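# Hang the towel from the low shelf over the rail

## Task

Pick up the towel lying on the low shelf and drape it across the rail so that a substantial portion hangs down on both sides. The rail must still be upright at the end, and the robot must not topple or be left leaning; either of those means failure.

## Robot and tools

ROBOT. A LinearBot: a base that can drive in any direction, with a column about 1.75 m high. A carriage rides up and down this column by lift_m (0 to 1 m). It holds two identical six-joint arms, left and right, each ending in a two-finger gripper. Each arm base sits about 0.57 m + lift_m above the floor, and some carriage parts hang roughly 0.15 m lower. A hand can reach 0.78 m from its shoulder but only about 0.38 m below its arm base. The hand is about 0.16 m long and 0.1 m wide (0.14 m when open), with thin tapered fingertips. The parked arm pose for joints 1 to 6 is 0, 0.05, 0.05, 1.45, 0, 0. With both arms parked, the footprint is about 0.95 m wide by 0.7 m long. Cameras: carriage_camera is fixed and looks forward, tilted about 20 degrees down. left_wrist_camera and right_wrist_camera look out past each hand's fingertips. Images are 896x504 pixels.

FRAMES. Distances are in metres and angles in radians. In the base frame the origin is on the floor under the base centre, with x forward, y to the left and z up. The state gives left_hand and right_hand in this frame, each as the point between that hand's finger pads. It also gives quat_wxyz, the hand's orientation: the hand's z axis runs along the fingers and the fingers open along its y axis. (1, 0, 0, 0) means pointing straight up with joints 1, 5 and 6 at 0. The odometry frame is the base frame as it was at the start. base_odometry counts wheel turns only, so slip shows up as travel, and heading (positive = left, -3.142 to 3.142) can drift a degree or two.

move. Each call performs one action, made of base, joints or both, plus optional speeds and min_time_s. All of its motions begin together.
- base: exactly one key, given as a relative offset from where the base last reported itself. translate_m is forward (+) or back, -2 to 2 m. strafe_m is left (+) or right, -2 to 2 m. rotate_rad is a turn in place, counter-clockwise (+), -6.3 to 6.3 rad.
- joints: one dictionary for the lift and both arms together. Each entry is an absolute target, not an offset. lift_m is 0 to 1 m. For each arm (left_ or right_ prefix):
  - joint1_rad, -2.617 to 3.054: swing about the vertical, 0 forward, + left.
  - joint2_rad, 0 to 3.141: shoulder; 0 = upper arm level pointing back, 1.57 = upright, 3.14 = level pointing forward.
  - joint3_rad, 0 to 3.141: elbow, 0 folded, 3.14 straight.
  - joint4_rad, -1.57 to 1.57: wrist pitch, + lifts the fingertips.
  - joint5_rad, -1.57 to 1.57: wrist yaw; + turns the tips to the RIGHT.
  - joint6_rad, -2.094 to 2.094: roll about the fingers, + clockwise seen from the forearm.
  - gripper_m, 0 to 0.093: gap between the pads.
  Joints left out of an action may still be driving toward an earlier target.
- speeds: caps top speed for this action only. translate_m and strafe_m 0.02 to 0.5 m/s; rotate_rad 0.05 to 1.57 rad/s; lift_m 0.08 to 0.25 m/s. The maximum is the default.
- min_time_s (0.1 to 8 s): the shortest duration for each arm and gripper motion. Using it keeps hand paths straighter.
- cameras: a list of names, or "all"; [] returns no images.
Actions last at most 15 s, and base drives time out after 14 s. An unknown key makes the call invalid. An out-of-range value gets it refused, and then later move, wait and finished_scene calls in the same reply are skipped; the same happens if a stop interrupts the call.

RESULTS. The pictures line lists the images in order; frames may lag the state slightly. The move line reads done, or else the worst status. base_status and joint_status use these words:
- done: the base wheels turned the full amount, even if they slipped.
- off_target: came to rest short of the target and may still be pushing.
- contact_stop or time_out: the old target is dropped and the part holds still.
- not_followed: a self-collision check held back that arm's joints; the robot may keep retrying until you send new targets.
- limit_stop_at_motor_heat: stopped by overheating; send the target again.
on_its_own lists uncommanded behaviour, where "held at" gives a target, not a reading. motor_effort is in percent of maximum, with the peak of the last action in brackets; errors can be large. If lift effort keeps dropping as the lift lowers, a hand or its load is resting on something. Joint torques are in N m and wrap around at ±28 for joints 1 to 3. A gripper closed on nothing reads about 0 to 0.001. On a firm grip it reads a little below the object's width and may say off_target. To release, command well above the reading.

OTHER TOOLS. wait(seconds 0 to 10) lets the scene run and returns the state. zoom_image(camera, region [x0, y0, x1, y1] in pixels, at most 504x504) enlarges part of that camera's latest image. read_manual(section "licences") returns licence text only. finished_scene(scene, chance_done 1 to 99) closes the scene for good, and the towel must stay on the rail without help.

CAUTIONS. The robot keeps holding the last command while you deliberate. Contact stops on the base or lift react late or may miss a hit. At 0.5 m/s the base can coast about 0.35 m after touching something; at 0.1 m/s, about 0.05 m. When pinned against an obstacle, back off about 0.2 m, repeating if needed. Never reverse under a table edge into the column. Arms have no contact stop and lunge once freed. Don't knock the rail over. Tipping risk grows with a high carriage, outstretched or loaded arms, pulling, and abrupt stops; only the images reveal a lean. Keep the two arms from colliding or pressing on each other, since that can end the scene. If a self-collision check holds an arm back, first move that arm clear, then the other one. Long level reaches heat the motors: a MOTOR HOT line warns at 75 °C, and at 100 °C the arm goes limp for 30 to 60 s. Park the arm to cool it. Reported hand positions get less accurate at long reach. Avoid dropping things, slamming or shoving hard.

Each tool is called in YAML: its name, and indented under it one key for each argument.

## Session

move:

Scene clock: 0.00 s.
Joint torques (N m): no reading
base_odometry: x=+0.000 y=+0.000 heading=+0.000
base_status: not commanded
joint_positions: lift_m=+0.300 left_joint1_rad=-0.008 left_joint2_rad=+0.038 left_joint3_rad=+0.056 left_joint4_rad=+1.461 left_joint5_rad=+0.046 left_joint6_rad=+0.033 left_gripper_m=+0.094 right_joint1_rad=+0.002 right_joint2_rad=+0.049 right_joint3_rad=+0.045 right_joint4_rad=+1.456 right_joint5_rad=-0.001 right_joint6_rad=+0.034 right_gripper_m=+0.094
joint_status: not commanded
motor_effort: lift_m=+23 drive_wheels=-2
left_hand: x=+0.2871 y=+0.3316 z=+1.3237 quat_wxyz=(+0.999, +0.024, +0.045, +0.011) (m; base frame)
right_hand: x=+0.2954 y=-0.3395 z=+1.3207 quat_wxyz=(+0.998, +0.001, +0.060, +0.018) (m; base frame)
pictures: carriage_camera, left_wrist_camera, right_wrist_camera

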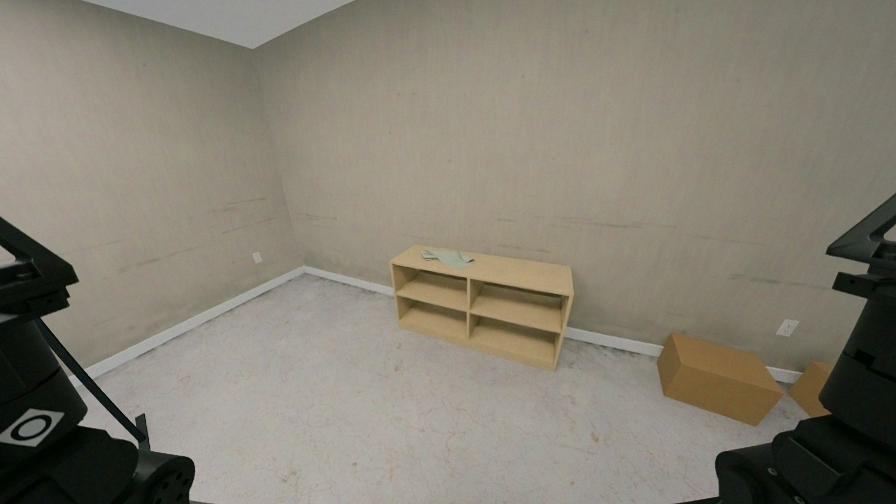

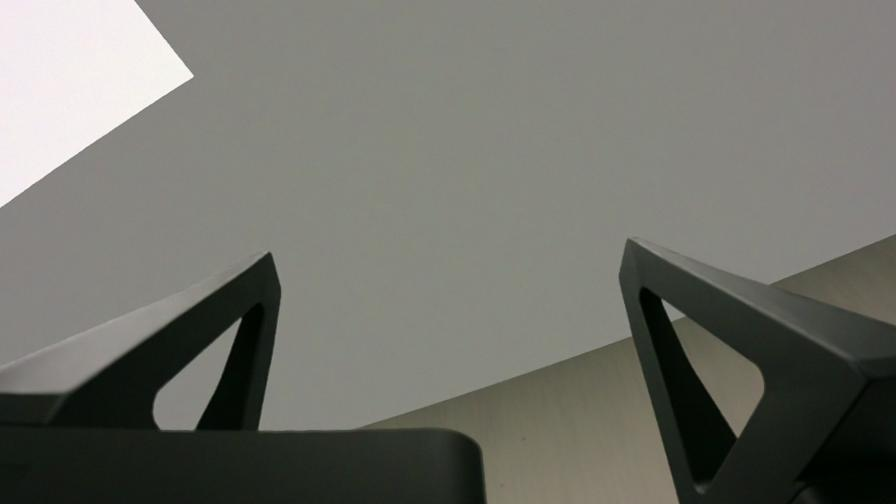

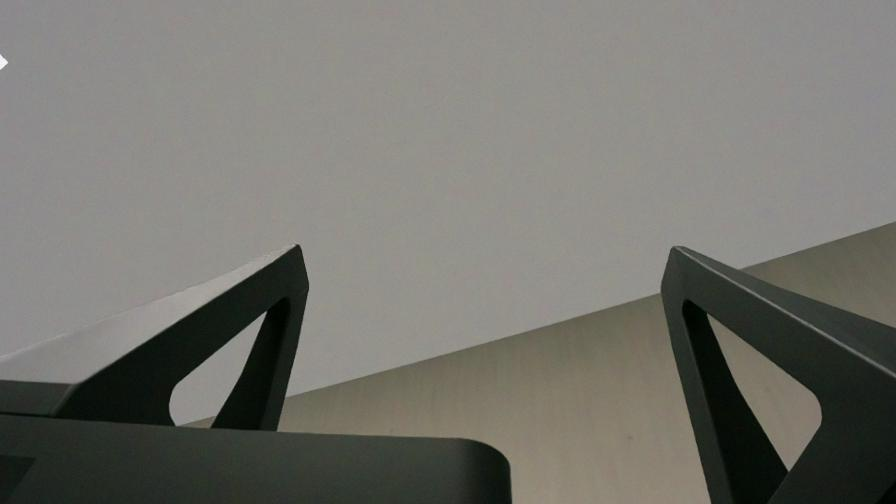

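zoom_image:
  camera: "carriage_camera"
  region: [360, 220, 600, 380]

move:
  base: {"rotate_rad": 1.5}
  cameras: ["carriage_camera"]

Scaled by 2.100 from the camera's 896x504 image, which has a finer 1280x720 frame.

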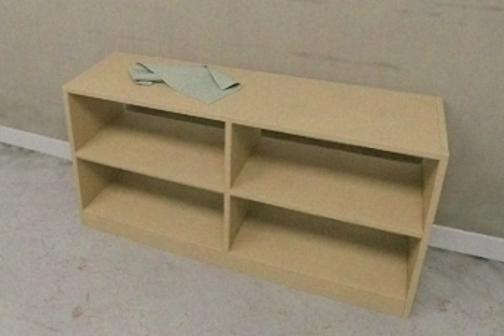

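Scene clock: 5.50 s.
Joint torques (N m): left_arm=[-0.36 4.04 5.82 -0.24 0.01 -0.07] | right_arm=[-0.21 3.92 6.22 -0.18 0.07 0.06]
move: done
base_odometry: x=+0.000 y=+0.000 heading=+1.500
base_status: done
joint_positions: lift_m=+0.300 left_joint1_rad=-0.008 left_joint2_rad=+0.038 left_joint3_rad=+0.056 left_joint4_rad=+1.461 left_joint5_rad=+0.046 left_joint6_rad=+0.033 left_gripper_m=+0.094 right_joint1_rad=+0.002 right_joint2_rad=+0.049 right_joint3_rad=+0.045 right_joint4_rad=+1.456 right_joint5_rad=+0.000 right_joint6_rad=+0.034 right_gripper_m=+0.094
joint_status: not commanded
motor_effort: lift_m=+23(23) drive_wheels=+7(14)
left_hand: x=+0.2871 y=+0.3316 z=+1.3237 quat_wxyz=(+0.999, +0.024, +0.045, +0.011) (m; base frame)
right_hand: x=+0.2954 y=-0.3396 z=+1.3207 quat_wxyz=(+0.998, +0.001, +0.060, +0.018) (m; base frame)
pictures: carriage_camera

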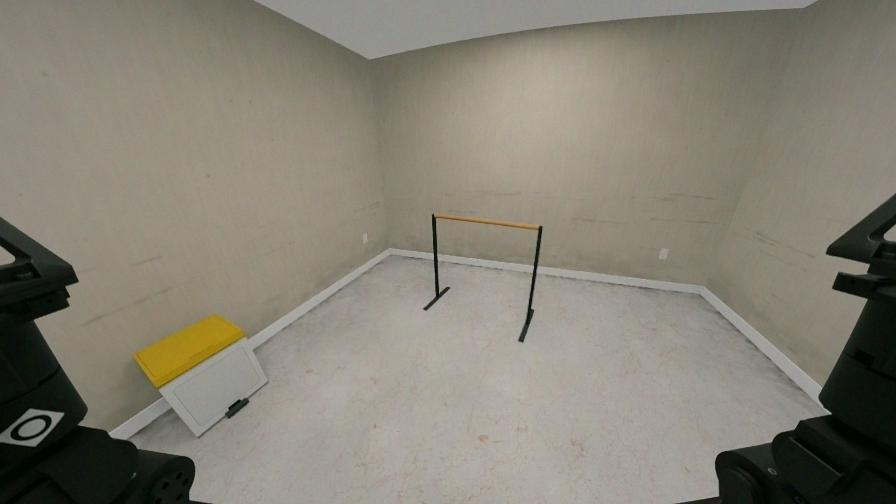

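move:
  base: {"rotate_rad": -1.89}
  cameras: []

move:
  base: {"strafe_m": 0.68}
  cameras: []

move:
  base: {"translate_m": 0.6}
  cameras: ["carriage_camera"]

Scene clock: 31.93 s.
Joint torques (N m): left_arm=[-0.4 4.07 5.76 -0.22 0.02 -0.08] | right_arm=[-0.24 3.96 6.17 -0.15 0.06 0.07]
move: done
base_odometry: x=+0.000 y=+0.000 heading=-0.390
base_status: done
joint_positions: lift_m=+0.300 left_joint1_rad=-0.008 left_joint2_rad=+0.038 left_joint3_rad=+0.056 left_joint4_rad=+1.461 left_joint5_rad=+0.046 left_joint6_rad=+0.033 left_gripper_m=+0.094 right_joint1_rad=+0.002 right_joint2_rad=+0.049 right_joint3_rad=+0.045 right_joint4_rad=+1.454 right_joint5_rad=+0.000 right_joint6_rad=+0.034 right_gripper_m=+0.094
joint_status: not commanded
motor_effort: lift_m=+23(23) drive_wheels=+7(18)
left_hand: x=+0.2872 y=+0.3316 z=+1.3236 quat_wxyz=(+0.999, +0.024, +0.046, +0.011) (m; base frame)
right_hand: x=+0.2958 y=-0.3397 z=+1.3206 quat_wxyz=(+0.998, +0.001, +0.061, +0.018) (m; base frame)
pictures: none
No camera images: "cameras" was empty.

Scene clock: 35.63 s.
Joint torques (N m): left_arm=[-0.27 4.05 5.86 -0.22 0.01 -0.08] | right_arm=[-0.42 3.95 6.12 -0.17 0.07 0.07]
move: done
base_odometry: x=+0.260 y=+0.629 heading=-0.391
base_status: done
joint_positions: lift_m=+0.300 left_joint1_rad=-0.009 left_joint2_rad=+0.038 left_joint3_rad=+0.056 left_joint4_rad=+1.461 left_joint5_rad=+0.046 left_joint6_rad=+0.033 left_gripper_m=+0.094 right_joint1_rad=+0.002 right_joint2_rad=+0.049 right_joint3_rad=+0.045 right_joint4_rad=+1.454 right_joint5_rad=-0.001 right_joint6_rad=+0.034 right_gripper_m=+0.094
joint_status: not commanded
motor_effort: lift_m=+23(23) drive_wheels=-6(17)
left_hand: x=+0.2872 y=+0.3315 z=+1.3236 quat_wxyz=(+0.999, +0.024, +0.046, +0.011) (m; base frame)
right_hand: x=+0.2958 y=-0.3395 z=+1.3206 quat_wxyz=(+0.998, +0.001, +0.061, +0.018) (m; base frame)
pictures: none
No camera images: "cameras" was empty.

Scene clock: 39.00 s.
Joint torques (N m): left_arm=[-0.27 4.04 5.9 -0.27 0 -0.09] | right_arm=[-0.21 4.04 5.93 -0.18 0.07 0.06]
move: done
base_odometry: x=+0.815 y=+0.401 heading=-0.390
base_status: done
joint_positions: lift_m=+0.300 left_joint1_rad=-0.009 left_joint2_rad=+0.038 left_joint3_rad=+0.056 left_joint4_rad=+1.461 left_joint5_rad=+0.046 left_joint6_rad=+0.033 left_gripper_m=+0.094 right_joint1_rad=+0.002 right_joint2_rad=+0.049 right_joint3_rad=+0.045 right_joint4_rad=+1.455 right_joint5_rad=-0.001 right_joint6_rad=+0.034 right_gripper_m=+0.094
joint_status: not commanded
motor_effort: lift_m=+23(23) drive_wheels=-5(14)
left_hand: x=+0.2872 y=+0.3315 z=+1.3236 quat_wxyz=(+0.999, +0.024, +0.046, +0.011) (m; base frame)
right_hand: x=+0.2955 y=-0.3395 z=+1.3206 quat_wxyz=(+0.998, +0.001, +0.060, +0.018) (m; base frame)
pictures: carriage_camera

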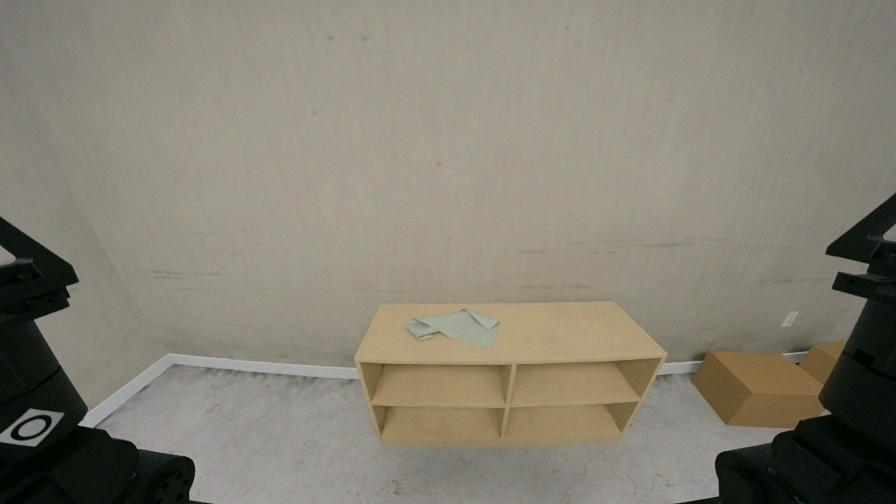

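zoom_image:
  camera: "carriage_camera"
  region: [385, 290, 525, 370]

Scaled by 3.600 from the camera's 896x504 image, which has a finer 1280x720 frame.

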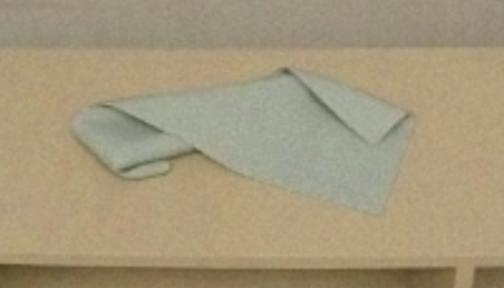

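move:
  joints: {"right_joint1_rad":0.45,"right_joint2_rad":2.0,"right_joint3_rad":1.2,"right_joint4_rad":-0.77,"left_joint1_rad":-0.4,"left_joint2_rad":2.35,"left_joint3_rad":1.75,"left_joint4_rad":-0.7,"left_joint5_rad":0,"left_joint6_rad":0,"right_joint6_rad":0,"lift_m":0.22}
  base: {"translate_m":0.33}
  speeds: {"translate_m":0.2}

Scene clock: 59.23 s.
Joint torques (N m): left_arm=[-0.79 -11.82 7.82 0.99 -0.06 -0.17] | right_arm=[0.46 -9.22 7.21 0.25 0.07 -0.03]
move: done
base_odometry: x=+1.120 y=+0.276 heading=-0.389
base_status: done
joint_positions: lift_m=+0.220 left_joint1_rad=-0.395 left_joint2_rad=+2.323 left_joint3_rad=+1.742 left_joint4_rad=-0.679 left_joint5_rad=+0.008 left_joint6_rad=+0.007 left_gripper_m=+0.094 right_joint1_rad=+0.443 right_joint2_rad=+1.973 right_joint3_rad=+1.190 right_joint4_rad=-0.752 right_joint5_rad=-0.001 right_joint6_rad=+0.010 right_gripper_m=+0.094
joint_status: all done
motor_effort: lift_m=+20(21) drive_wheels=-6(14)
left_hand: x=+0.7375 y=+0.1409 z=+0.7989 quat_wxyz=(+0.151, +0.198, +0.968, -0.034) (m; base frame)
right_hand: x=+0.5789 y=-0.1903 z=+0.7918 quat_wxyz=(+0.017, -0.215, +0.976, +0.004) (m; base frame)
pictures: carriage_camera, left_wrist_camera, right_wrist_camera
camera_calibration:
carriage_camera: T_world_to_cam=[[-0.00559344, -0.999683, -0.0245389, 0.0318577], [-0.377647, 0.0248338, -0.925616, 1.21483], [0.925933, 0.00408966, -0.377667, 0.277098], [0, 0, 0, 1]] pos_world=[0.202381, 0.000545588, 1.2299]
left_wrist_camera: T_world_to_cam=[[-0.4188, -0.907895, 0.018242, 0.423223], [-0.859006, 0.402603, 0.316259, 0.328178], [-0.294474, 0.116779, -0.948498, 1.082], [0, 0, 0, 1]] pos_world=[0.777773, 0.125762, 0.914762]
right_wrist_camera: T_world_to_cam=[[0.401457, -0.913876, -0.0605138, -0.346497], [-0.753986, -0.367282, 0.544619, -0.0501155], [-0.51994, -0.173015, -0.836498, 1.05897], [0, 0, 0, 1]] pos_world=[0.651916, -0.151845, 0.89215]

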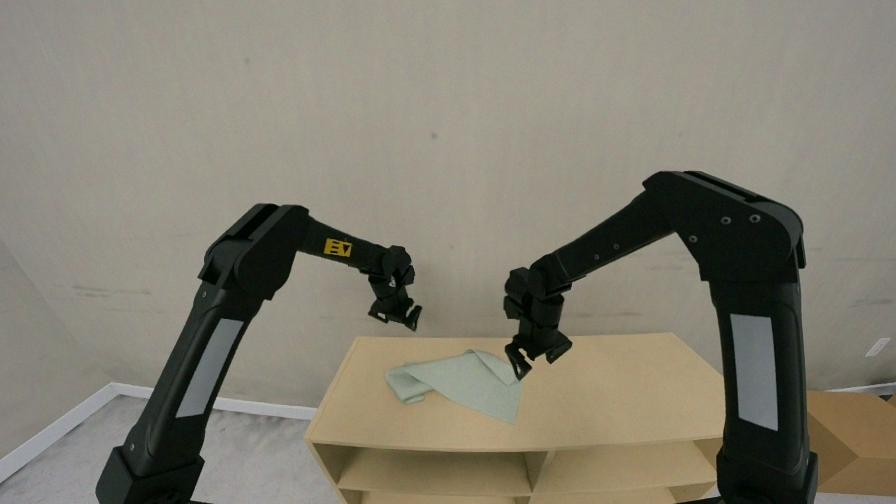

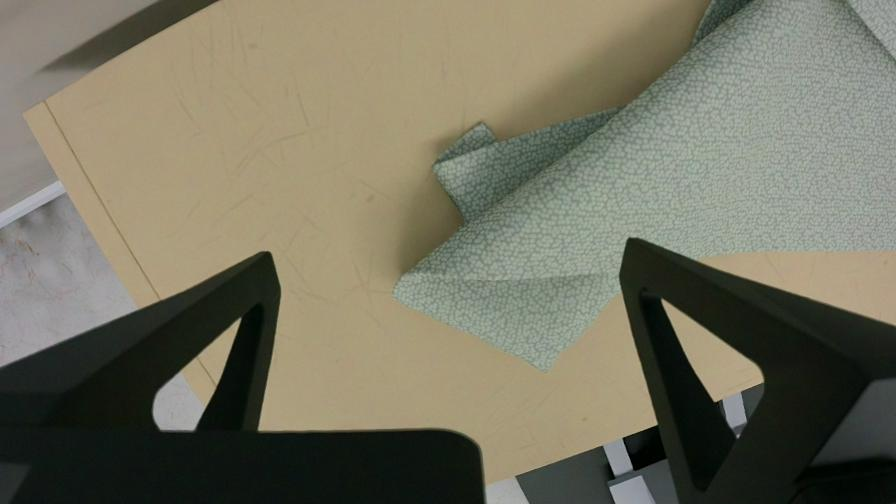

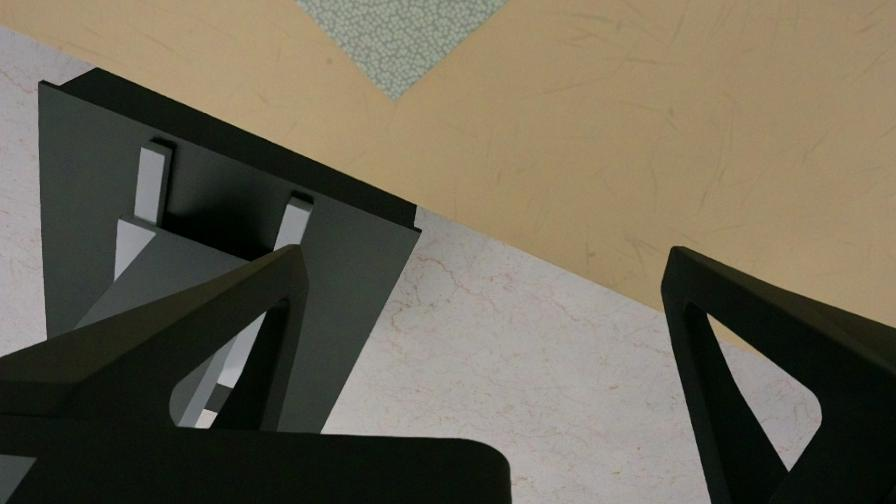

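move:
  joints: {"right_joint1_rad":0.58,"right_joint2_rad":2.15,"right_joint3_rad":1.352,"right_joint4_rad":-0.77,"right_gripper_m":0.065,"left_joint1_rad":0,"left_joint2_rad":0.05,"left_joint3_rad":0.05,"left_joint4_rad":1.45}
  min_time_s: 2
  cameras: []

move:
  joints: {"lift_m":0.1}
  cameras: ["carriage_camera","right_wrist_camera"]

Scene clock: 76.33 s.
Joint torques (N m): left_arm=[0.18 2.92 4.79 0.11 -0.02 -0.14] | right_arm=[0.38 -9.65 7.41 0.27 0.06 -0.03]
move: done
base_odometry: x=+1.120 y=+0.276 heading=-0.390
base_status: not commanded
joint_positions: lift_m=+0.220 left_joint1_rad=-0.006 left_joint2_rad=+0.064 left_joint3_rad=+0.068 left_joint4_rad=+1.429 left_joint5_rad=+0.005 left_joint6_rad=+0.007 left_gripper_m=+0.094 right_joint1_rad=+0.573 right_joint2_rad=+2.112 right_joint3_rad=+1.341 right_joint4_rad=-0.758 right_joint5_rad=-0.001 right_joint6_rad=+0.010 right_gripper_m=+0.065
joint_status: all done
motor_effort: lift_m=+20(21) drive_wheels=-5(5)
left_hand: x=+0.2996 y=+0.3386 z=+1.2462 quat_wxyz=(+0.998, +0.003, +0.069, +0.000) (m; base frame)
right_hand: x=+0.5871 y=-0.1314 z=+0.7778 quat_wxyz=(+0.020, -0.278, +0.960, +0.006) (m; base frame)
pictures: none
No camera images: "cameras" was empty.

Scene clock: 77.33 s.
Joint torques (N m): left_arm=[0.18 3.03 5.39 0.11 -0.03 -0.12] | right_arm=[0.58 -10.88 6.46 0.3 0.07 -0.05]
move: done
base_odometry: x=+1.120 y=+0.276 heading=-0.390
base_status: not commanded
joint_positions: lift_m=+0.100 left_joint1_rad=-0.006 left_joint2_rad=+0.062 left_joint3_rad=+0.061 left_joint4_rad=+1.434 left_joint5_rad=+0.005 left_joint6_rad=+0.006 left_gripper_m=+0.094 right_joint1_rad=+0.573 right_joint2_rad=+2.125 right_joint3_rad=+1.351 right_joint4_rad=-0.760 right_joint5_rad=-0.001 right_joint6_rad=+0.010 right_gripper_m=+0.065
joint_status: all done
motor_effort: lift_m=+20(21) drive_wheels=-5(6)
left_hand: x=+0.3000 y=+0.3386 z=+1.1245 quat_wxyz=(+0.998, +0.003, +0.069, +0.000) (m; base frame)
right_hand: x=+0.5881 y=-0.1308 z=+0.6552 quat_wxyz=(+0.017, -0.278, +0.960, +0.006) (m; base frame)
pictures: carriage_camera, right_wrist_camera
camera_calibration:
carriage_camera: T_world_to_cam=[[-0.00559344, -0.999683, -0.0245389, 0.0289132], [-0.377647, 0.0248338, -0.925616, 1.10376], [0.925933, 0.00408966, -0.377667, 0.23178], [0, 0, 0, 1]] pos_world=[0.202381, 0.000545588, 1.1099]
right_wrist_camera: T_world_to_cam=[[0.516343, -0.854239, -0.0605475, -0.363809], [-0.700672, -0.462054, 0.543659, 0.00990855], [-0.492391, -0.23829, -0.83712, 0.935457], [0, 0, 0, 1]] pos_world=[0.655403, -0.0832912, 0.755675]

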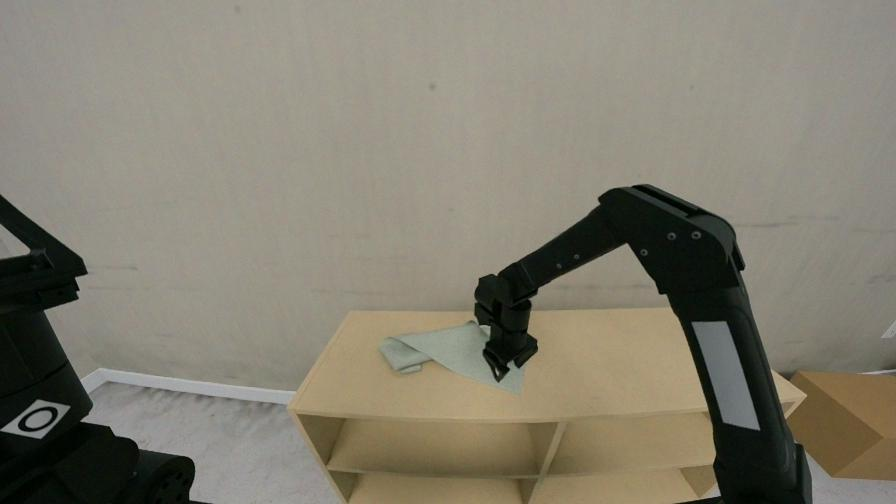

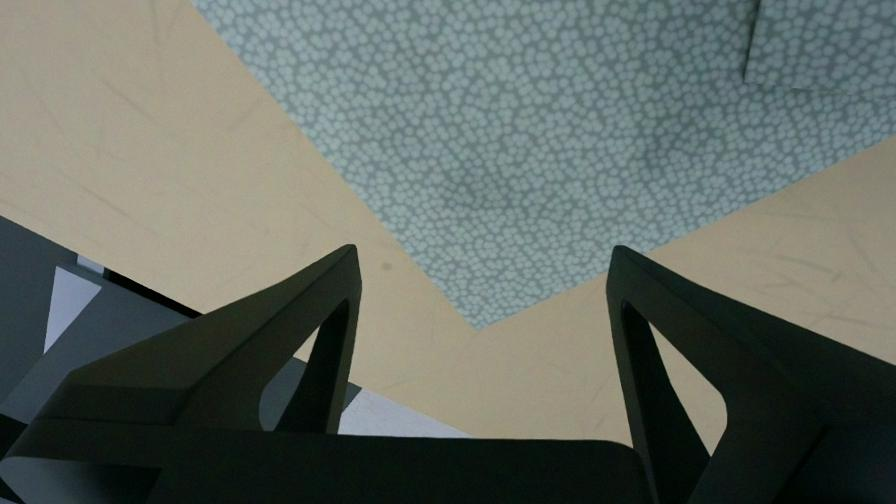

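move:
  joints: {"right_joint2_rad":2.085,"right_joint3_rad":1.288,"right_gripper_m":0.07,"lift_m":0.045}
  cameras: ["right_wrist_camera"]

move:
  joints: {"lift_m":0.033}
  speeds: {"lift_m":0.08}
  cameras: ["right_wrist_camera"]

Scene clock: 84.77 s.
Joint torques (N m): left_arm=[0.18 3.26 5.46 0.07 -0.04 -0.13] | right_arm=[0.12 -7.82 3.28 0.62 -0.09 -0.02]
move: done
base_odometry: x=+1.120 y=+0.276 heading=-0.390
base_status: not commanded
joint_positions: lift_m=+0.046 left_joint1_rad=-0.006 left_joint2_rad=+0.060 left_joint3_rad=+0.060 left_joint4_rad=+1.436 left_joint5_rad=+0.005 left_joint6_rad=+0.006 left_gripper_m=+0.094 right_joint1_rad=+0.576 right_joint2_rad=+2.032 right_joint3_rad=+1.329 right_joint4_rad=-0.784 right_joint5_rad=+0.013 right_joint6_rad=+0.009 right_gripper_m=+0.070
joint_status: all done
motor_effort: lift_m=+18(19) drive_wheels=+6(6)
left_hand: x=+0.2994 y=+0.3386 z=+1.0696 quat_wxyz=(+0.998, +0.003, +0.068, +0.000) (m; base frame)
right_hand: x=+0.5876 y=-0.1325 z=+0.6289 quat_wxyz=(+0.042, -0.279, +0.959, +0.006) (m; base frame)
pictures: right_wrist_camera
camera_calibration:
right_wrist_camera: T_world_to_cam=[[0.52144, -0.851929, -0.0481371, -0.377124], [-0.723821, -0.471493, 0.503763, 0.0604912], [-0.451866, -0.227839, -0.8625, 0.90628], [0, 0, 0, 1]] pos_world=[0.64995, -0.0862754, 0.733039]

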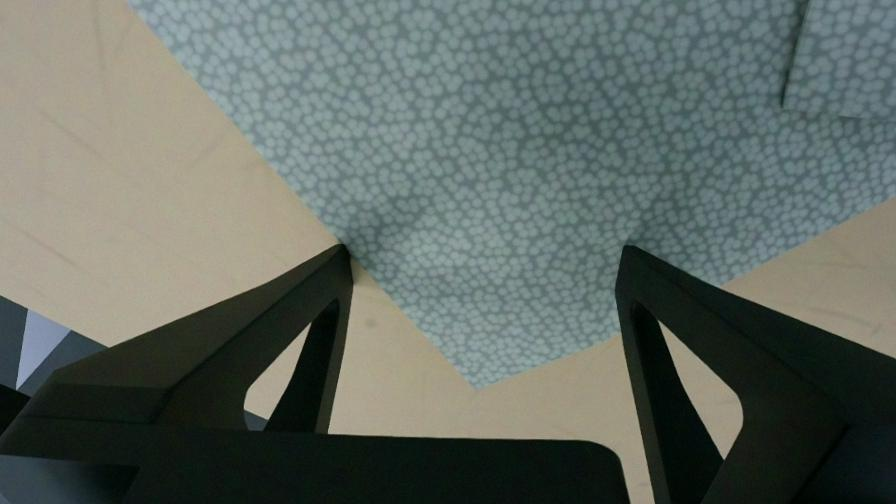

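Scene clock: 85.30 s.
Joint torques (N m): left_arm=[0.23 3.28 5.56 0.08 -0.03 -0.15] | right_arm=[0.17 -4.79 3.32 0.83 -0.1 -0.04]
move: done
base_odometry: x=+1.120 y=+0.276 heading=-0.390
base_status: not commanded
joint_positions: lift_m=+0.034 left_joint1_rad=-0.006 left_joint2_rad=+0.060 left_joint3_rad=+0.060 left_joint4_rad=+1.436 left_joint5_rad=+0.005 left_joint6_rad=+0.006 left_gripper_m=+0.094 right_joint1_rad=+0.576 right_joint2_rad=+2.001 right_joint3_rad=+1.330 right_joint4_rad=-0.802 right_joint5_rad=+0.013 right_joint6_rad=+0.009 right_gripper_m=+0.070
joint_status: all done
motor_effort: lift_m=+17(18) drive_wheels=+6(6)
left_hand: x=+0.2994 y=+0.3386 z=+1.0576 quat_wxyz=(+0.998, +0.003, +0.068, +0.000) (m; base frame)
right_hand: x=+0.5873 y=-0.1327 z=+0.6283 quat_wxyz=(+0.049, -0.279, +0.959, +0.008) (m; base frame)
pictures: right_wrist_camera
camera_calibration:
right_wrist_camera: T_world_to_cam=[[0.522043, -0.851537, -0.0485323, -0.377213], [-0.730025, -0.475525, 0.490856, 0.0717089], [-0.44106, -0.220818, -0.869888, 0.904867], [0, 0, 0, 1]] pos_world=[0.648372, -0.0873008, 0.733628]

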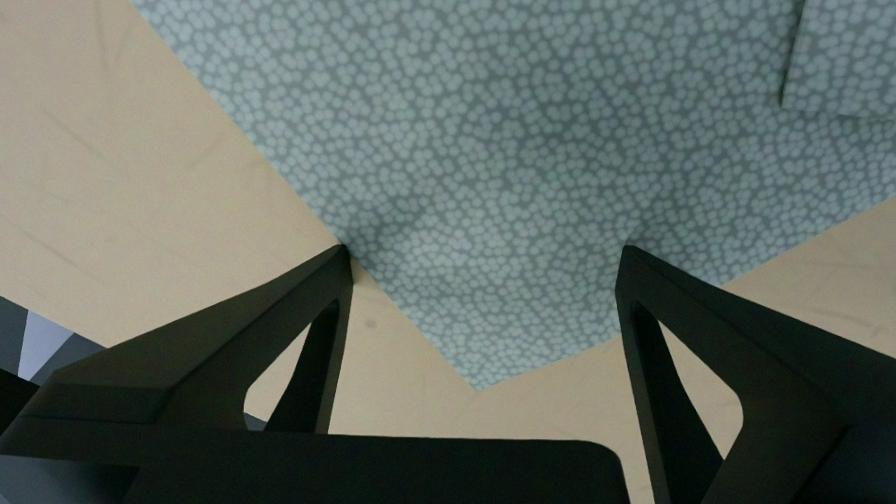

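move:
  joints: {"lift_m":0.056}
  cameras: []

move:
  joints: {"right_gripper_m":0.0}
  min_time_s: 1.5
  cameras: ["right_wrist_camera"]

Scene clock: 87.87 s.
Joint torques (N m): left_arm=[0.21 3.22 5.49 0.05 -0.03 -0.14] | right_arm=[0.1 -8.9 4.62 0.53 -0.04 -0.03]
move: done
base_odometry: x=+1.120 y=+0.276 heading=-0.390
base_status: not commanded
joint_positions: lift_m=+0.056 left_joint1_rad=-0.006 left_joint2_rad=+0.060 left_joint3_rad=+0.059 left_joint4_rad=+1.436 left_joint5_rad=+0.005 left_joint6_rad=+0.006 left_gripper_m=+0.094 right_joint1_rad=+0.576 right_joint2_rad=+2.043 right_joint3_rad=+1.311 right_joint4_rad=-0.779 right_joint5_rad=+0.010 right_joint6_rad=+0.008 right_gripper_m=+0.070
joint_status: all done
motor_effort: lift_m=+25(28) drive_wheels=+6(6)
left_hand: x=+0.2995 y=+0.3386 z=+1.0796 quat_wxyz=(+0.998, +0.003, +0.068, +0.000) (m; base frame)
right_hand: x=+0.5819 y=-0.1355 z=+0.6311 quat_wxyz=(+0.030, -0.280, +0.960, +0.004) (m; base frame)
pictures: none
No camera images: "cameras" was empty.

Scene clock: 89.67 s.
Joint torques (N m): left_arm=[0.18 3.26 5.41 0.07 -0.02 -0.13] | right_arm=[0.18 -8.72 4.64 0.52 -0.04 -0.01]
move: done
base_odometry: x=+1.120 y=+0.276 heading=-0.390
base_status: not commanded
joint_positions: lift_m=+0.056 left_joint1_rad=-0.006 left_joint2_rad=+0.060 left_joint3_rad=+0.059 left_joint4_rad=+1.436 left_joint5_rad=+0.005 left_joint6_rad=+0.006 left_gripper_m=+0.094 right_joint1_rad=+0.576 right_joint2_rad=+2.043 right_joint3_rad=+1.311 right_joint4_rad=-0.777 right_joint5_rad=+0.010 right_joint6_rad=+0.008 right_gripper_m=+0.003
joint_status: all done
motor_effort: lift_m=+25(25) drive_wheels=+6(6)
left_hand: x=+0.2995 y=+0.3386 z=+1.0796 quat_wxyz=(+0.998, +0.003, +0.068, +0.000) (m; base frame)
right_hand: x=+0.5822 y=-0.1353 z=+0.6312 quat_wxyz=(+0.031, -0.280, +0.959, +0.004) (m; base frame)
pictures: right_wrist_camera
camera_calibration:
right_wrist_camera: T_world_to_cam=[[0.521663, -0.851631, -0.0509111, -0.374924], [-0.713207, -0.468064, 0.521778, 0.0371247], [-0.468192, -0.235882, -0.851561, 0.906736], [0, 0, 0, 1]] pos_world=[0.646588, -0.0880371, 0.733683]

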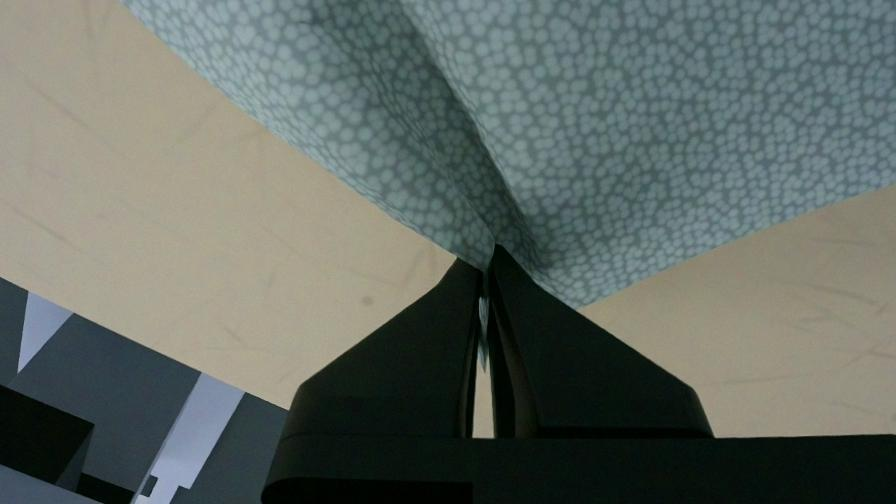

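move:
  joints: {"lift_m":0.6}
  speeds: {"lift_m":0.15}
  cameras: ["carriage_camera"]

wait:
  seconds: 0.5
  cameras: ["carriage_camera","right_wrist_camera"]

Scene clock: 99.67 s.
Joint torques (N m): left_arm=[0.27 3.22 5.44 0.08 -0.03 -0.14] | right_arm=[0.12 -9.98 5.34 0.44 0.05 -0.01]
move: done
base_odometry: x=+1.120 y=+0.276 heading=-0.390
base_status: not commanded
joint_positions: lift_m=+0.600 left_joint1_rad=-0.006 left_joint2_rad=+0.060 left_joint3_rad=+0.059 left_joint4_rad=+1.436 left_joint5_rad=+0.005 left_joint6_rad=+0.006 left_gripper_m=+0.094 right_joint1_rad=+0.576 right_joint2_rad=+2.057 right_joint3_rad=+1.303 right_joint4_rad=-0.774 right_joint5_rad=+0.005 right_joint6_rad=+0.007 right_gripper_m=+0.003
joint_status: all done
motor_effort: lift_m=+25(30) drive_wheels=+6(6)
left_hand: x=+0.2994 y=+0.3386 z=+1.6236 quat_wxyz=(+0.998, +0.003, +0.068, +0.000) (m; base frame)
right_hand: x=+0.5784 y=-0.1368 z=+1.1683 quat_wxyz=(+0.022, -0.281, +0.960, +0.004) (m; base frame)
pictures: carriage_camera
camera_calibration:
carriage_camera: T_world_to_cam=[[-0.00559344, -0.999683, -0.0245389, 0.0411687], [-0.377647, 0.0248338, -0.925616, 1.56604], [0.925933, 0.00408966, -0.377667, 0.420399], [0, 0, 0, 1]] pos_world=[0.202381, 0.000545588, 1.60933]

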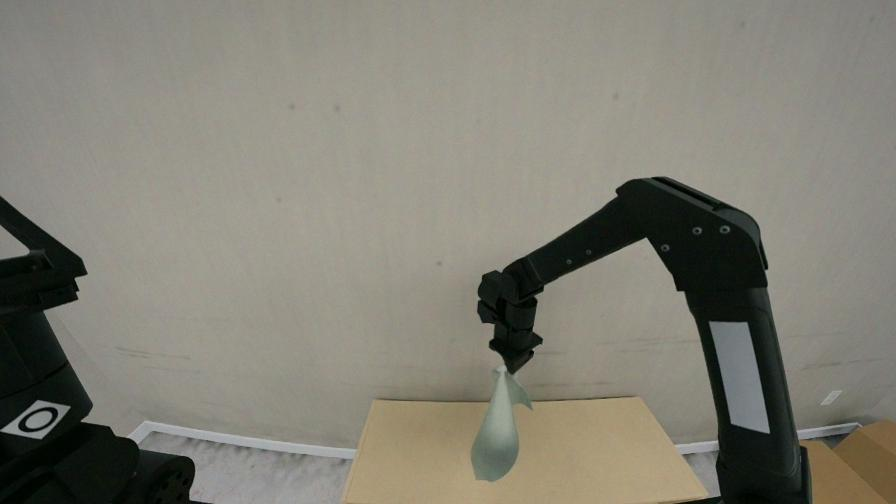

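Scene clock: 100.17 s.
Joint torques (N m): left_arm=[0.24 3.21 5.46 0.06 -0.02 -0.15] | right_arm=[0.17 -9.96 5.19 0.45 0.01 -0.02]
base_odometry: x=+1.120 y=+0.276 heading=-0.390
base_status: not commanded
joint_positions: lift_m=+0.600 left_joint1_rad=-0.006 left_joint2_rad=+0.060 left_joint3_rad=+0.059 left_joint4_rad=+1.436 left_joint5_rad=+0.005 left_joint6_rad=+0.006 left_gripper_m=+0.094 right_joint1_rad=+0.576 right_joint2_rad=+2.057 right_joint3_rad=+1.303 right_joint4_rad=-0.774 right_joint5_rad=+0.005 right_joint6_rad=+0.007 right_gripper_m=+0.003
joint_status: all done
motor_effort: lift_m=+25(30) drive_wheels=+6(6)
left_hand: x=+0.2994 y=+0.3386 z=+1.6236 quat_wxyz=(+0.998, +0.003, +0.068, +0.000) (m; base frame)
right_hand: x=+0.5784 y=-0.1368 z=+1.1683 quat_wxyz=(+0.022, -0.281, +0.960, +0.004) (m; base frame)
wait: 0.50 s; at rest by 0.27 s
pictures: carriage_camera, right_wrist_camera
camera_calibration:
carriage_camera: T_world_to_cam=[[-0.00559344, -0.999683, -0.0245389, 0.0411687], [-0.377647, 0.0248338, -0.925616, 1.56604], [0.925933, 0.00408966, -0.377667, 0.420399], [0, 0, 0, 1]] pos_world=[0.202381, 0.000545588, 1.60933]
right_wrist_camera: T_world_to_cam=[[0.521216, -0.851654, -0.0549438, -0.341933], [-0.703126, -0.46502, 0.537931, -0.270895], [-0.483681, -0.241746, -0.841196, 1.35804], [0, 0, 0, 1]] pos_world=[0.644604, -0.0888803, 1.26931]

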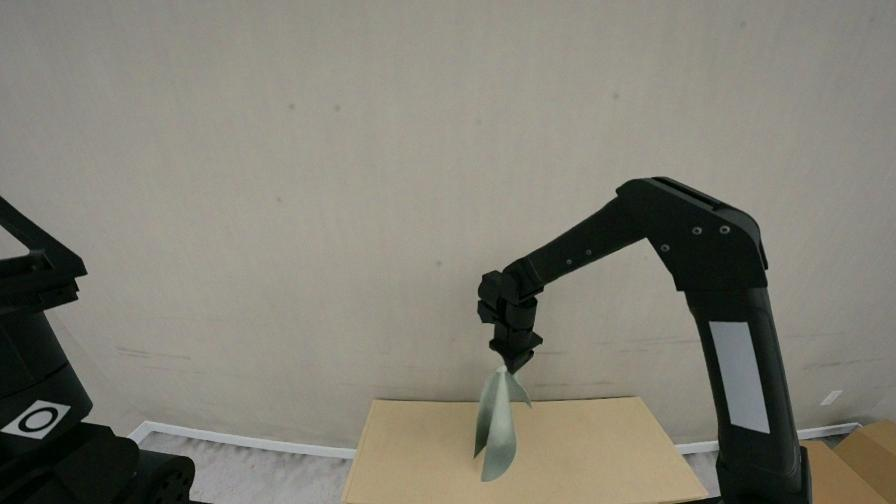

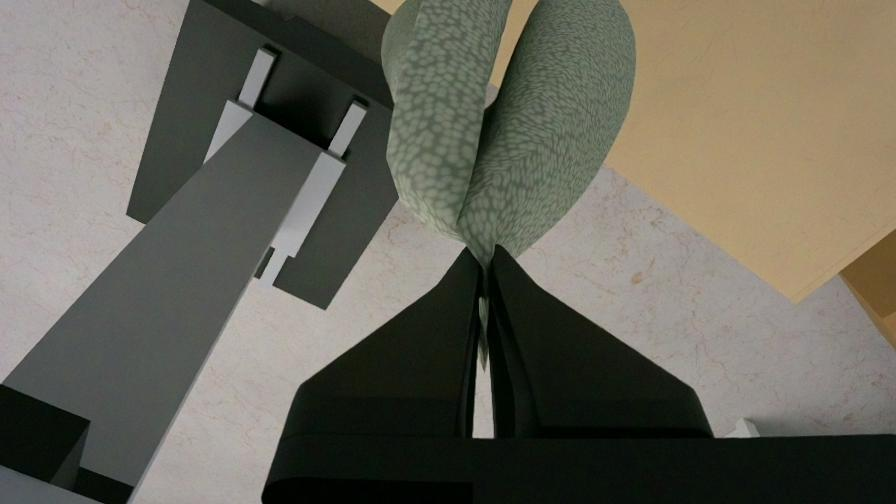

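move:
  base: {"translate_m":-0.4}
  speeds: {"translate_m":0.25}
  cameras: []

move:
  base: {"rotate_rad":1.553}
  speeds: {"rotate_rad":0.7}
  cameras: ["carriage_camera"]

move:
  base: {"strafe_m":0.95}
  speeds: {"strafe_m":0.3}
  cameras: ["carriage_camera"]

Scene clock: 115.87 s.
Joint torques (N m): left_arm=[0.24 3.32 5.37 0.02 -0.02 -0.13] | right_arm=[0.14 -10.29 5.2 0.42 0.01 -0.01]
move: done
base_odometry: x=+0.750 y=+0.427 heading=-0.389
base_status: done
joint_positions: lift_m=+0.600 left_joint1_rad=-0.006 left_joint2_rad=+0.060 left_joint3_rad=+0.059 left_joint4_rad=+1.440 left_joint5_rad=+0.004 left_joint6_rad=+0.006 left_gripper_m=+0.094 right_joint1_rad=+0.577 right_joint2_rad=+2.057 right_joint3_rad=+1.303 right_joint4_rad=-0.772 right_joint5_rad=+0.004 right_joint6_rad=+0.007 right_gripper_m=+0.003
joint_status: not commanded
motor_effort: lift_m=+25(25) drive_wheels=-4(13)
left_hand: x=+0.2985 y=+0.3388 z=+1.6237 quat_wxyz=(+0.998, +0.002, +0.066, +0.000) (m; base frame)
right_hand: x=+0.5785 y=-0.1361 z=+1.1683 quat_wxyz=(+0.022, -0.281, +0.959, +0.004) (m; base frame)
pictures: none
No camera images: "cameras" was empty.

Scene clock: 119.27 s.
Joint torques (N m): left_arm=[0.17 3.28 5.55 0 0 -0.13] | right_arm=[0.06 -9.96 5.26 0.43 0.01 -0.01]
move: done
base_odometry: x=+0.750 y=+0.428 heading=+1.164
base_status: done
joint_positions: lift_m=+0.600 left_joint1_rad=-0.006 left_joint2_rad=+0.060 left_joint3_rad=+0.059 left_joint4_rad=+1.440 left_joint5_rad=+0.003 left_joint6_rad=+0.006 left_gripper_m=+0.094 right_joint1_rad=+0.578 right_joint2_rad=+2.057 right_joint3_rad=+1.303 right_joint4_rad=-0.771 right_joint5_rad=+0.004 right_joint6_rad=+0.007 right_gripper_m=+0.003
joint_status: not commanded
motor_effort: lift_m=+25(25) drive_wheels=+8(14)
left_hand: x=+0.2985 y=+0.3389 z=+1.6237 quat_wxyz=(+0.998, +0.002, +0.066, +0.000) (m; base frame)
right_hand: x=+0.5785 y=-0.1358 z=+1.1683 quat_wxyz=(+0.023, -0.281, +0.959, +0.005) (m; base frame)
pictures: carriage_camera
camera_calibration:
carriage_camera: T_world_to_cam=[[-0.00559344, -0.999683, -0.0245389, 0.0411687], [-0.377647, 0.0248338, -0.925616, 1.56604], [0.925933, 0.00408966, -0.377667, 0.420399], [0, 0, 0, 1]] pos_world=[0.202381, 0.000545588, 1.60933]

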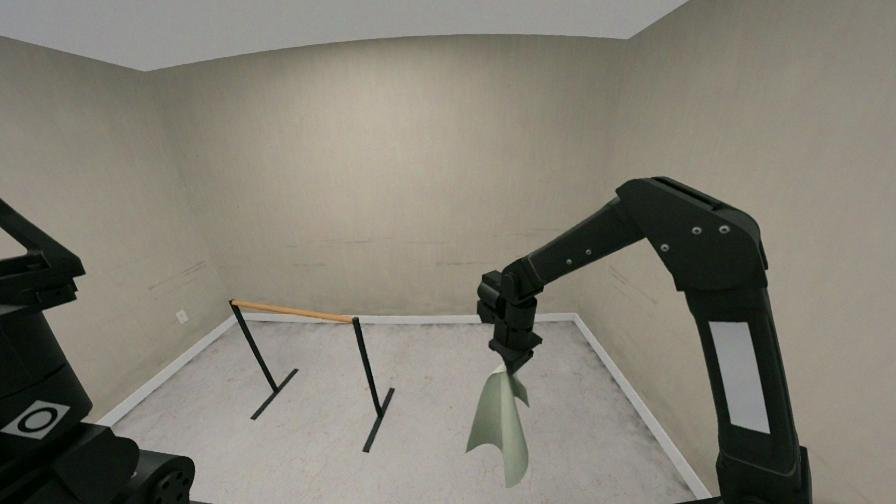

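Scene clock: 124.10 s.
Joint torques (N m): left_arm=[0.2 3.22 5.46 0.03 -0.01 -0.11] | right_arm=[-0.12 -9.99 5.26 0.4 0.03 -0.03]
move: done
base_odometry: x=-0.123 y=+0.803 heading=+1.165
base_status: done
joint_positions: lift_m=+0.600 left_joint1_rad=-0.005 left_joint2_rad=+0.060 left_joint3_rad=+0.059 left_joint4_rad=+1.440 left_joint5_rad=+0.003 left_joint6_rad=+0.006 left_gripper_m=+0.094 right_joint1_rad=+0.580 right_joint2_rad=+2.057 right_joint3_rad=+1.303 right_joint4_rad=-0.772 right_joint5_rad=+0.002 right_joint6_rad=+0.007 right_gripper_m=+0.003
joint_status: not commanded
motor_effort: lift_m=+25(25) drive_wheels=-6(18)
left_hand: x=+0.2985 y=+0.3389 z=+1.6237 quat_wxyz=(+0.998, +0.002, +0.066, +0.000) (m; base frame)
right_hand: x=+0.5779 y=-0.1350 z=+1.1683 quat_wxyz=(+0.022, -0.282, +0.959, +0.005) (m; base frame)
pictures: carriage_camera
camera_calibration:
carriage_camera: T_world_to_cam=[[-0.00559344, -0.999683, -0.0245389, 0.0411687], [-0.377647, 0.0248338, -0.925616, 1.56604], [0.925933, 0.00408966, -0.377667, 0.420399], [0, 0, 0, 1]] pos_world=[0.202381, 0.000545588, 1.60933]

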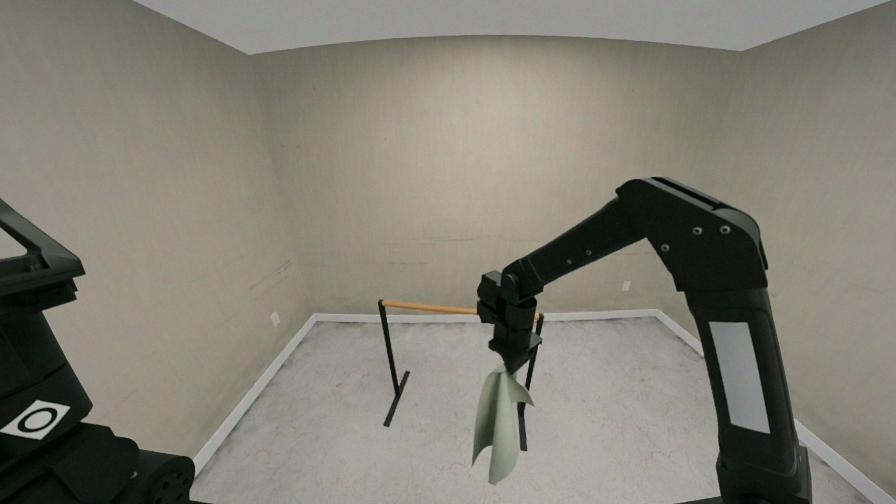

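move:
  base: {"rotate_rad":-0.15}
  joints: {"right_joint1_rad":0.26,"right_joint2_rad":2.45,"right_joint3_rad":1.95,"right_joint4_rad":-0.7,"lift_m":0.5}
  min_time_s: 2
  cameras: []

move:
  base: {"strafe_m":0.27}
  speeds: {"strafe_m":0.25}
  cameras: ["carriage_camera","right_wrist_camera"]

Scene clock: 136.40 s.
Joint torques (N m): left_arm=[0.08 3.28 5.48 -0.02 0.01 -0.14] | right_arm=[-0.68 -13.15 9.16 1.22 0.07 -0.01]
move: done
base_odometry: x=-0.123 y=+0.803 heading=+1.015
base_status: done
joint_positions: lift_m=+0.500 left_joint1_rad=-0.005 left_joint2_rad=+0.060 left_joint3_rad=+0.059 left_joint4_rad=+1.442 left_joint5_rad=+0.003 left_joint6_rad=+0.006 left_gripper_m=+0.094 right_joint1_rad=+0.265 right_joint2_rad=+2.405 right_joint3_rad=+1.934 right_joint4_rad=-0.715 right_joint5_rad=+0.001 right_joint6_rad=+0.007 right_gripper_m=+0.003
joint_status: all done
motor_effort: lift_m=+20(20) drive_wheels=+6(10)
left_hand: x=+0.2980 y=+0.3390 z=+1.5244 quat_wxyz=(+0.998, +0.002, +0.065, +0.000) (m; base frame)
right_hand: x=+0.7988 y=-0.1951 z=+1.0966 quat_wxyz=(+0.190, -0.126, +0.973, +0.025) (m; base frame)
pictures: none
No camera images: "cameras" was empty.

Scene clock: 138.77 s.
Joint torques (N m): left_arm=[0.13 3.3 5.57 -0.01 0.01 -0.14] | right_arm=[-0.62 -13.09 9.24 1.21 0.06 -0.02]
move: done
base_odometry: x=-0.352 y=+0.945 heading=+1.014
base_status: done
joint_positions: lift_m=+0.500 left_joint1_rad=-0.005 left_joint2_rad=+0.060 left_joint3_rad=+0.059 left_joint4_rad=+1.442 left_joint5_rad=+0.002 left_joint6_rad=+0.006 left_gripper_m=+0.094 right_joint1_rad=+0.263 right_joint2_rad=+2.405 right_joint3_rad=+1.934 right_joint4_rad=-0.712 right_joint5_rad=+0.001 right_joint6_rad=+0.007 right_gripper_m=+0.003
joint_status: not commanded
motor_effort: lift_m=+20(20) drive_wheels=-6(16)
left_hand: x=+0.2980 y=+0.3391 z=+1.5244 quat_wxyz=(+0.998, +0.002, +0.065, +0.000) (m; base frame)
right_hand: x=+0.7997 y=-0.1957 z=+1.0969 quat_wxyz=(+0.191, -0.125, +0.973, +0.026) (m; base frame)
pictures: carriage_camera, right_wrist_camera
camera_calibration:
carriage_camera: T_world_to_cam=[[-0.00559344, -0.999683, -0.0245389, 0.0387297], [-0.377647, 0.0248338, -0.925616, 1.47404], [0.925933, 0.00408966, -0.377667, 0.382862], [0, 0, 0, 1]] pos_world=[0.202381, 0.000545588, 1.50994]
right_wrist_camera: T_world_to_cam=[[0.254518, -0.964878, -0.0650495, -0.309144], [-0.939091, -0.262657, 0.221627, 0.470986], [-0.230929, 0.00467933, -0.972959, 1.38139], [0, 0, 0, 1]] pos_world=[0.839984, -0.181042, 1.21954]

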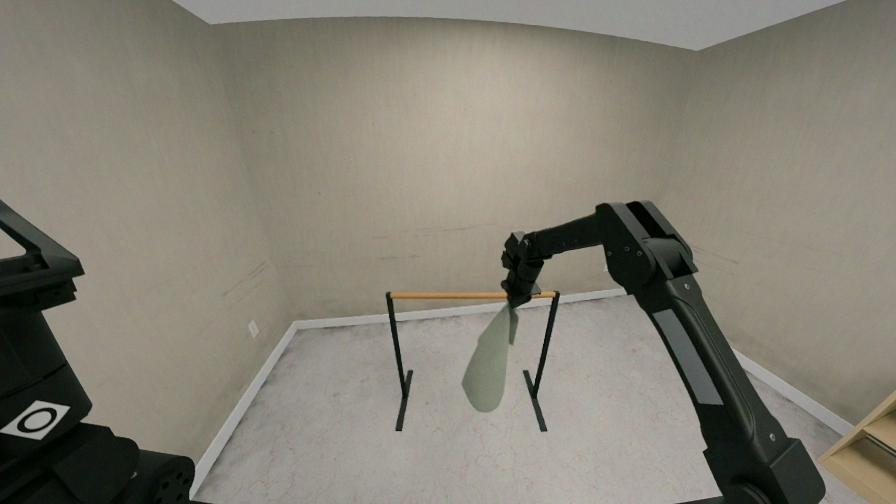

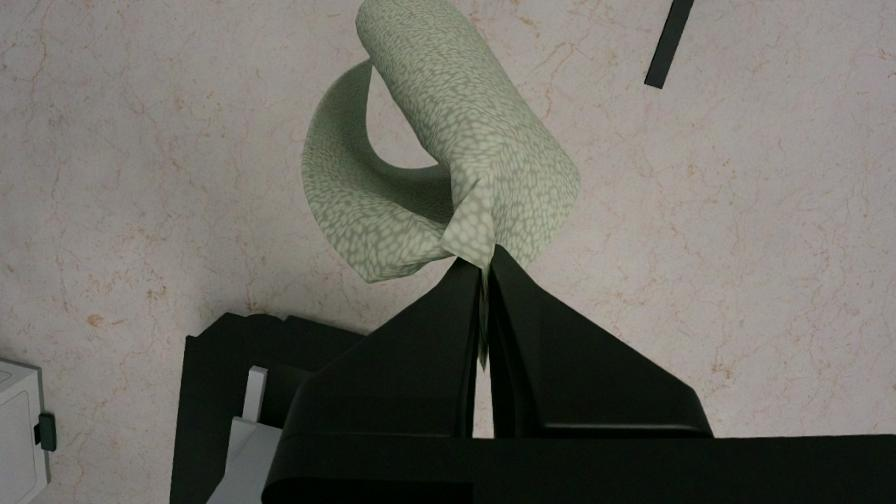

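move:
  base: {"translate_m":0.4}
  joints: {"lift_m":0.48}
  speeds: {"translate_m":0.2}
  cameras: ["carriage_camera","right_wrist_camera"]

Scene clock: 146.23 s.
Joint torques (N m): left_arm=[0.14 3.32 5.42 -0.05 0.01 -0.13] | right_arm=[-0.4 -14.67 8.34 1.15 0.07 0]
move: done
base_odometry: x=-0.141 y=+1.285 heading=+1.015
base_status: done
joint_positions: lift_m=+0.480 left_joint1_rad=-0.005 left_joint2_rad=+0.060 left_joint3_rad=+0.059 left_joint4_rad=+1.444 left_joint5_rad=+0.002 left_joint6_rad=+0.006 left_gripper_m=+0.094 right_joint1_rad=+0.263 right_joint2_rad=+2.421 right_joint3_rad=+1.944 right_joint4_rad=-0.707 right_joint5_rad=+0.000 right_joint6_rad=+0.007 right_gripper_m=+0.003
joint_status: all done
motor_effort: lift_m=+20(21) drive_wheels=-6(13)
left_hand: x=+0.2974 y=+0.3391 z=+1.5045 quat_wxyz=(+0.998, +0.002, +0.064, +0.000) (m; base frame)
right_hand: x=+0.8018 y=-0.1953 z=+1.0721 quat_wxyz=(+0.190, -0.125, +0.973, +0.026) (m; base frame)
pictures: carriage_camera, right_wrist_camera
camera_calibration:
carriage_camera: T_world_to_cam=[[-0.00559344, -0.999683, -0.0245389, 0.0382388], [-0.377647, 0.0248338, -0.925616, 1.45553], [0.925933, 0.00408966, -0.377667, 0.375307], [0, 0, 0, 1]] pos_world=[0.202381, 0.000545588, 1.48994]
right_wrist_camera: T_world_to_cam=[[0.254187, -0.964942, -0.0653942, -0.31027], [-0.938806, -0.262422, 0.223111, 0.476765], [-0.23245, 0.00468053, -0.972597, 1.35856], [0, 0, 0, 1]] pos_world=[0.842255, -0.180637, 1.19467]

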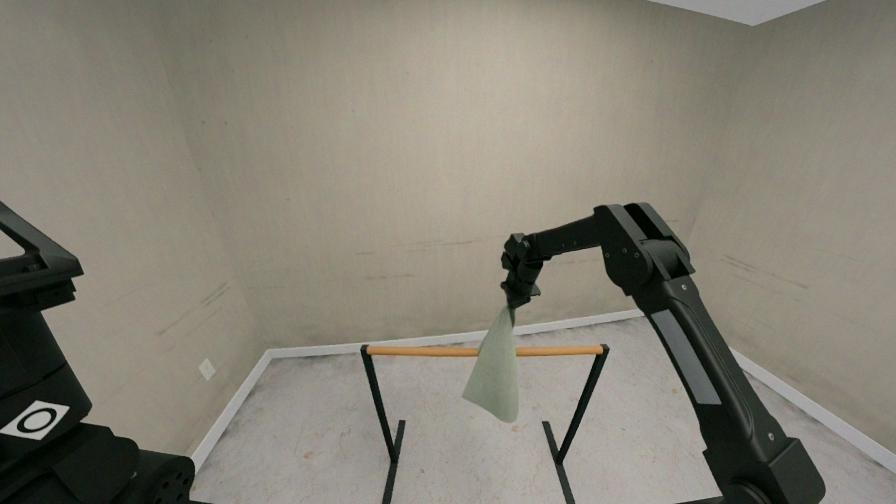

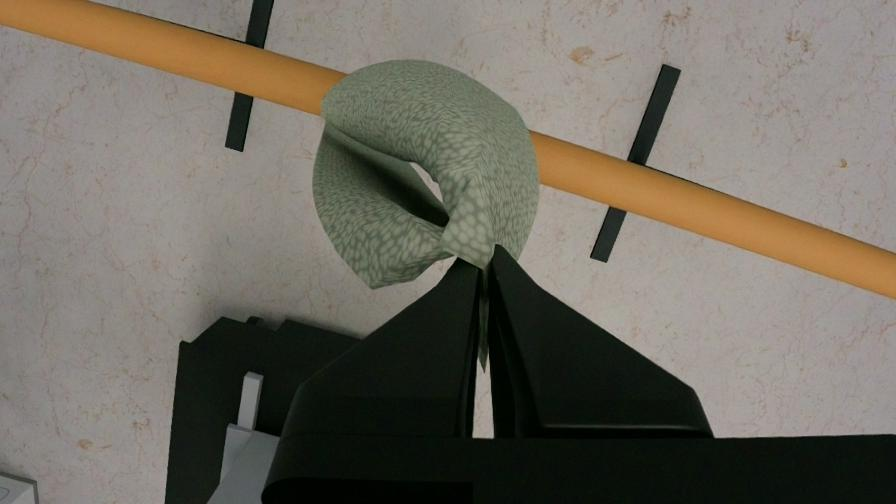

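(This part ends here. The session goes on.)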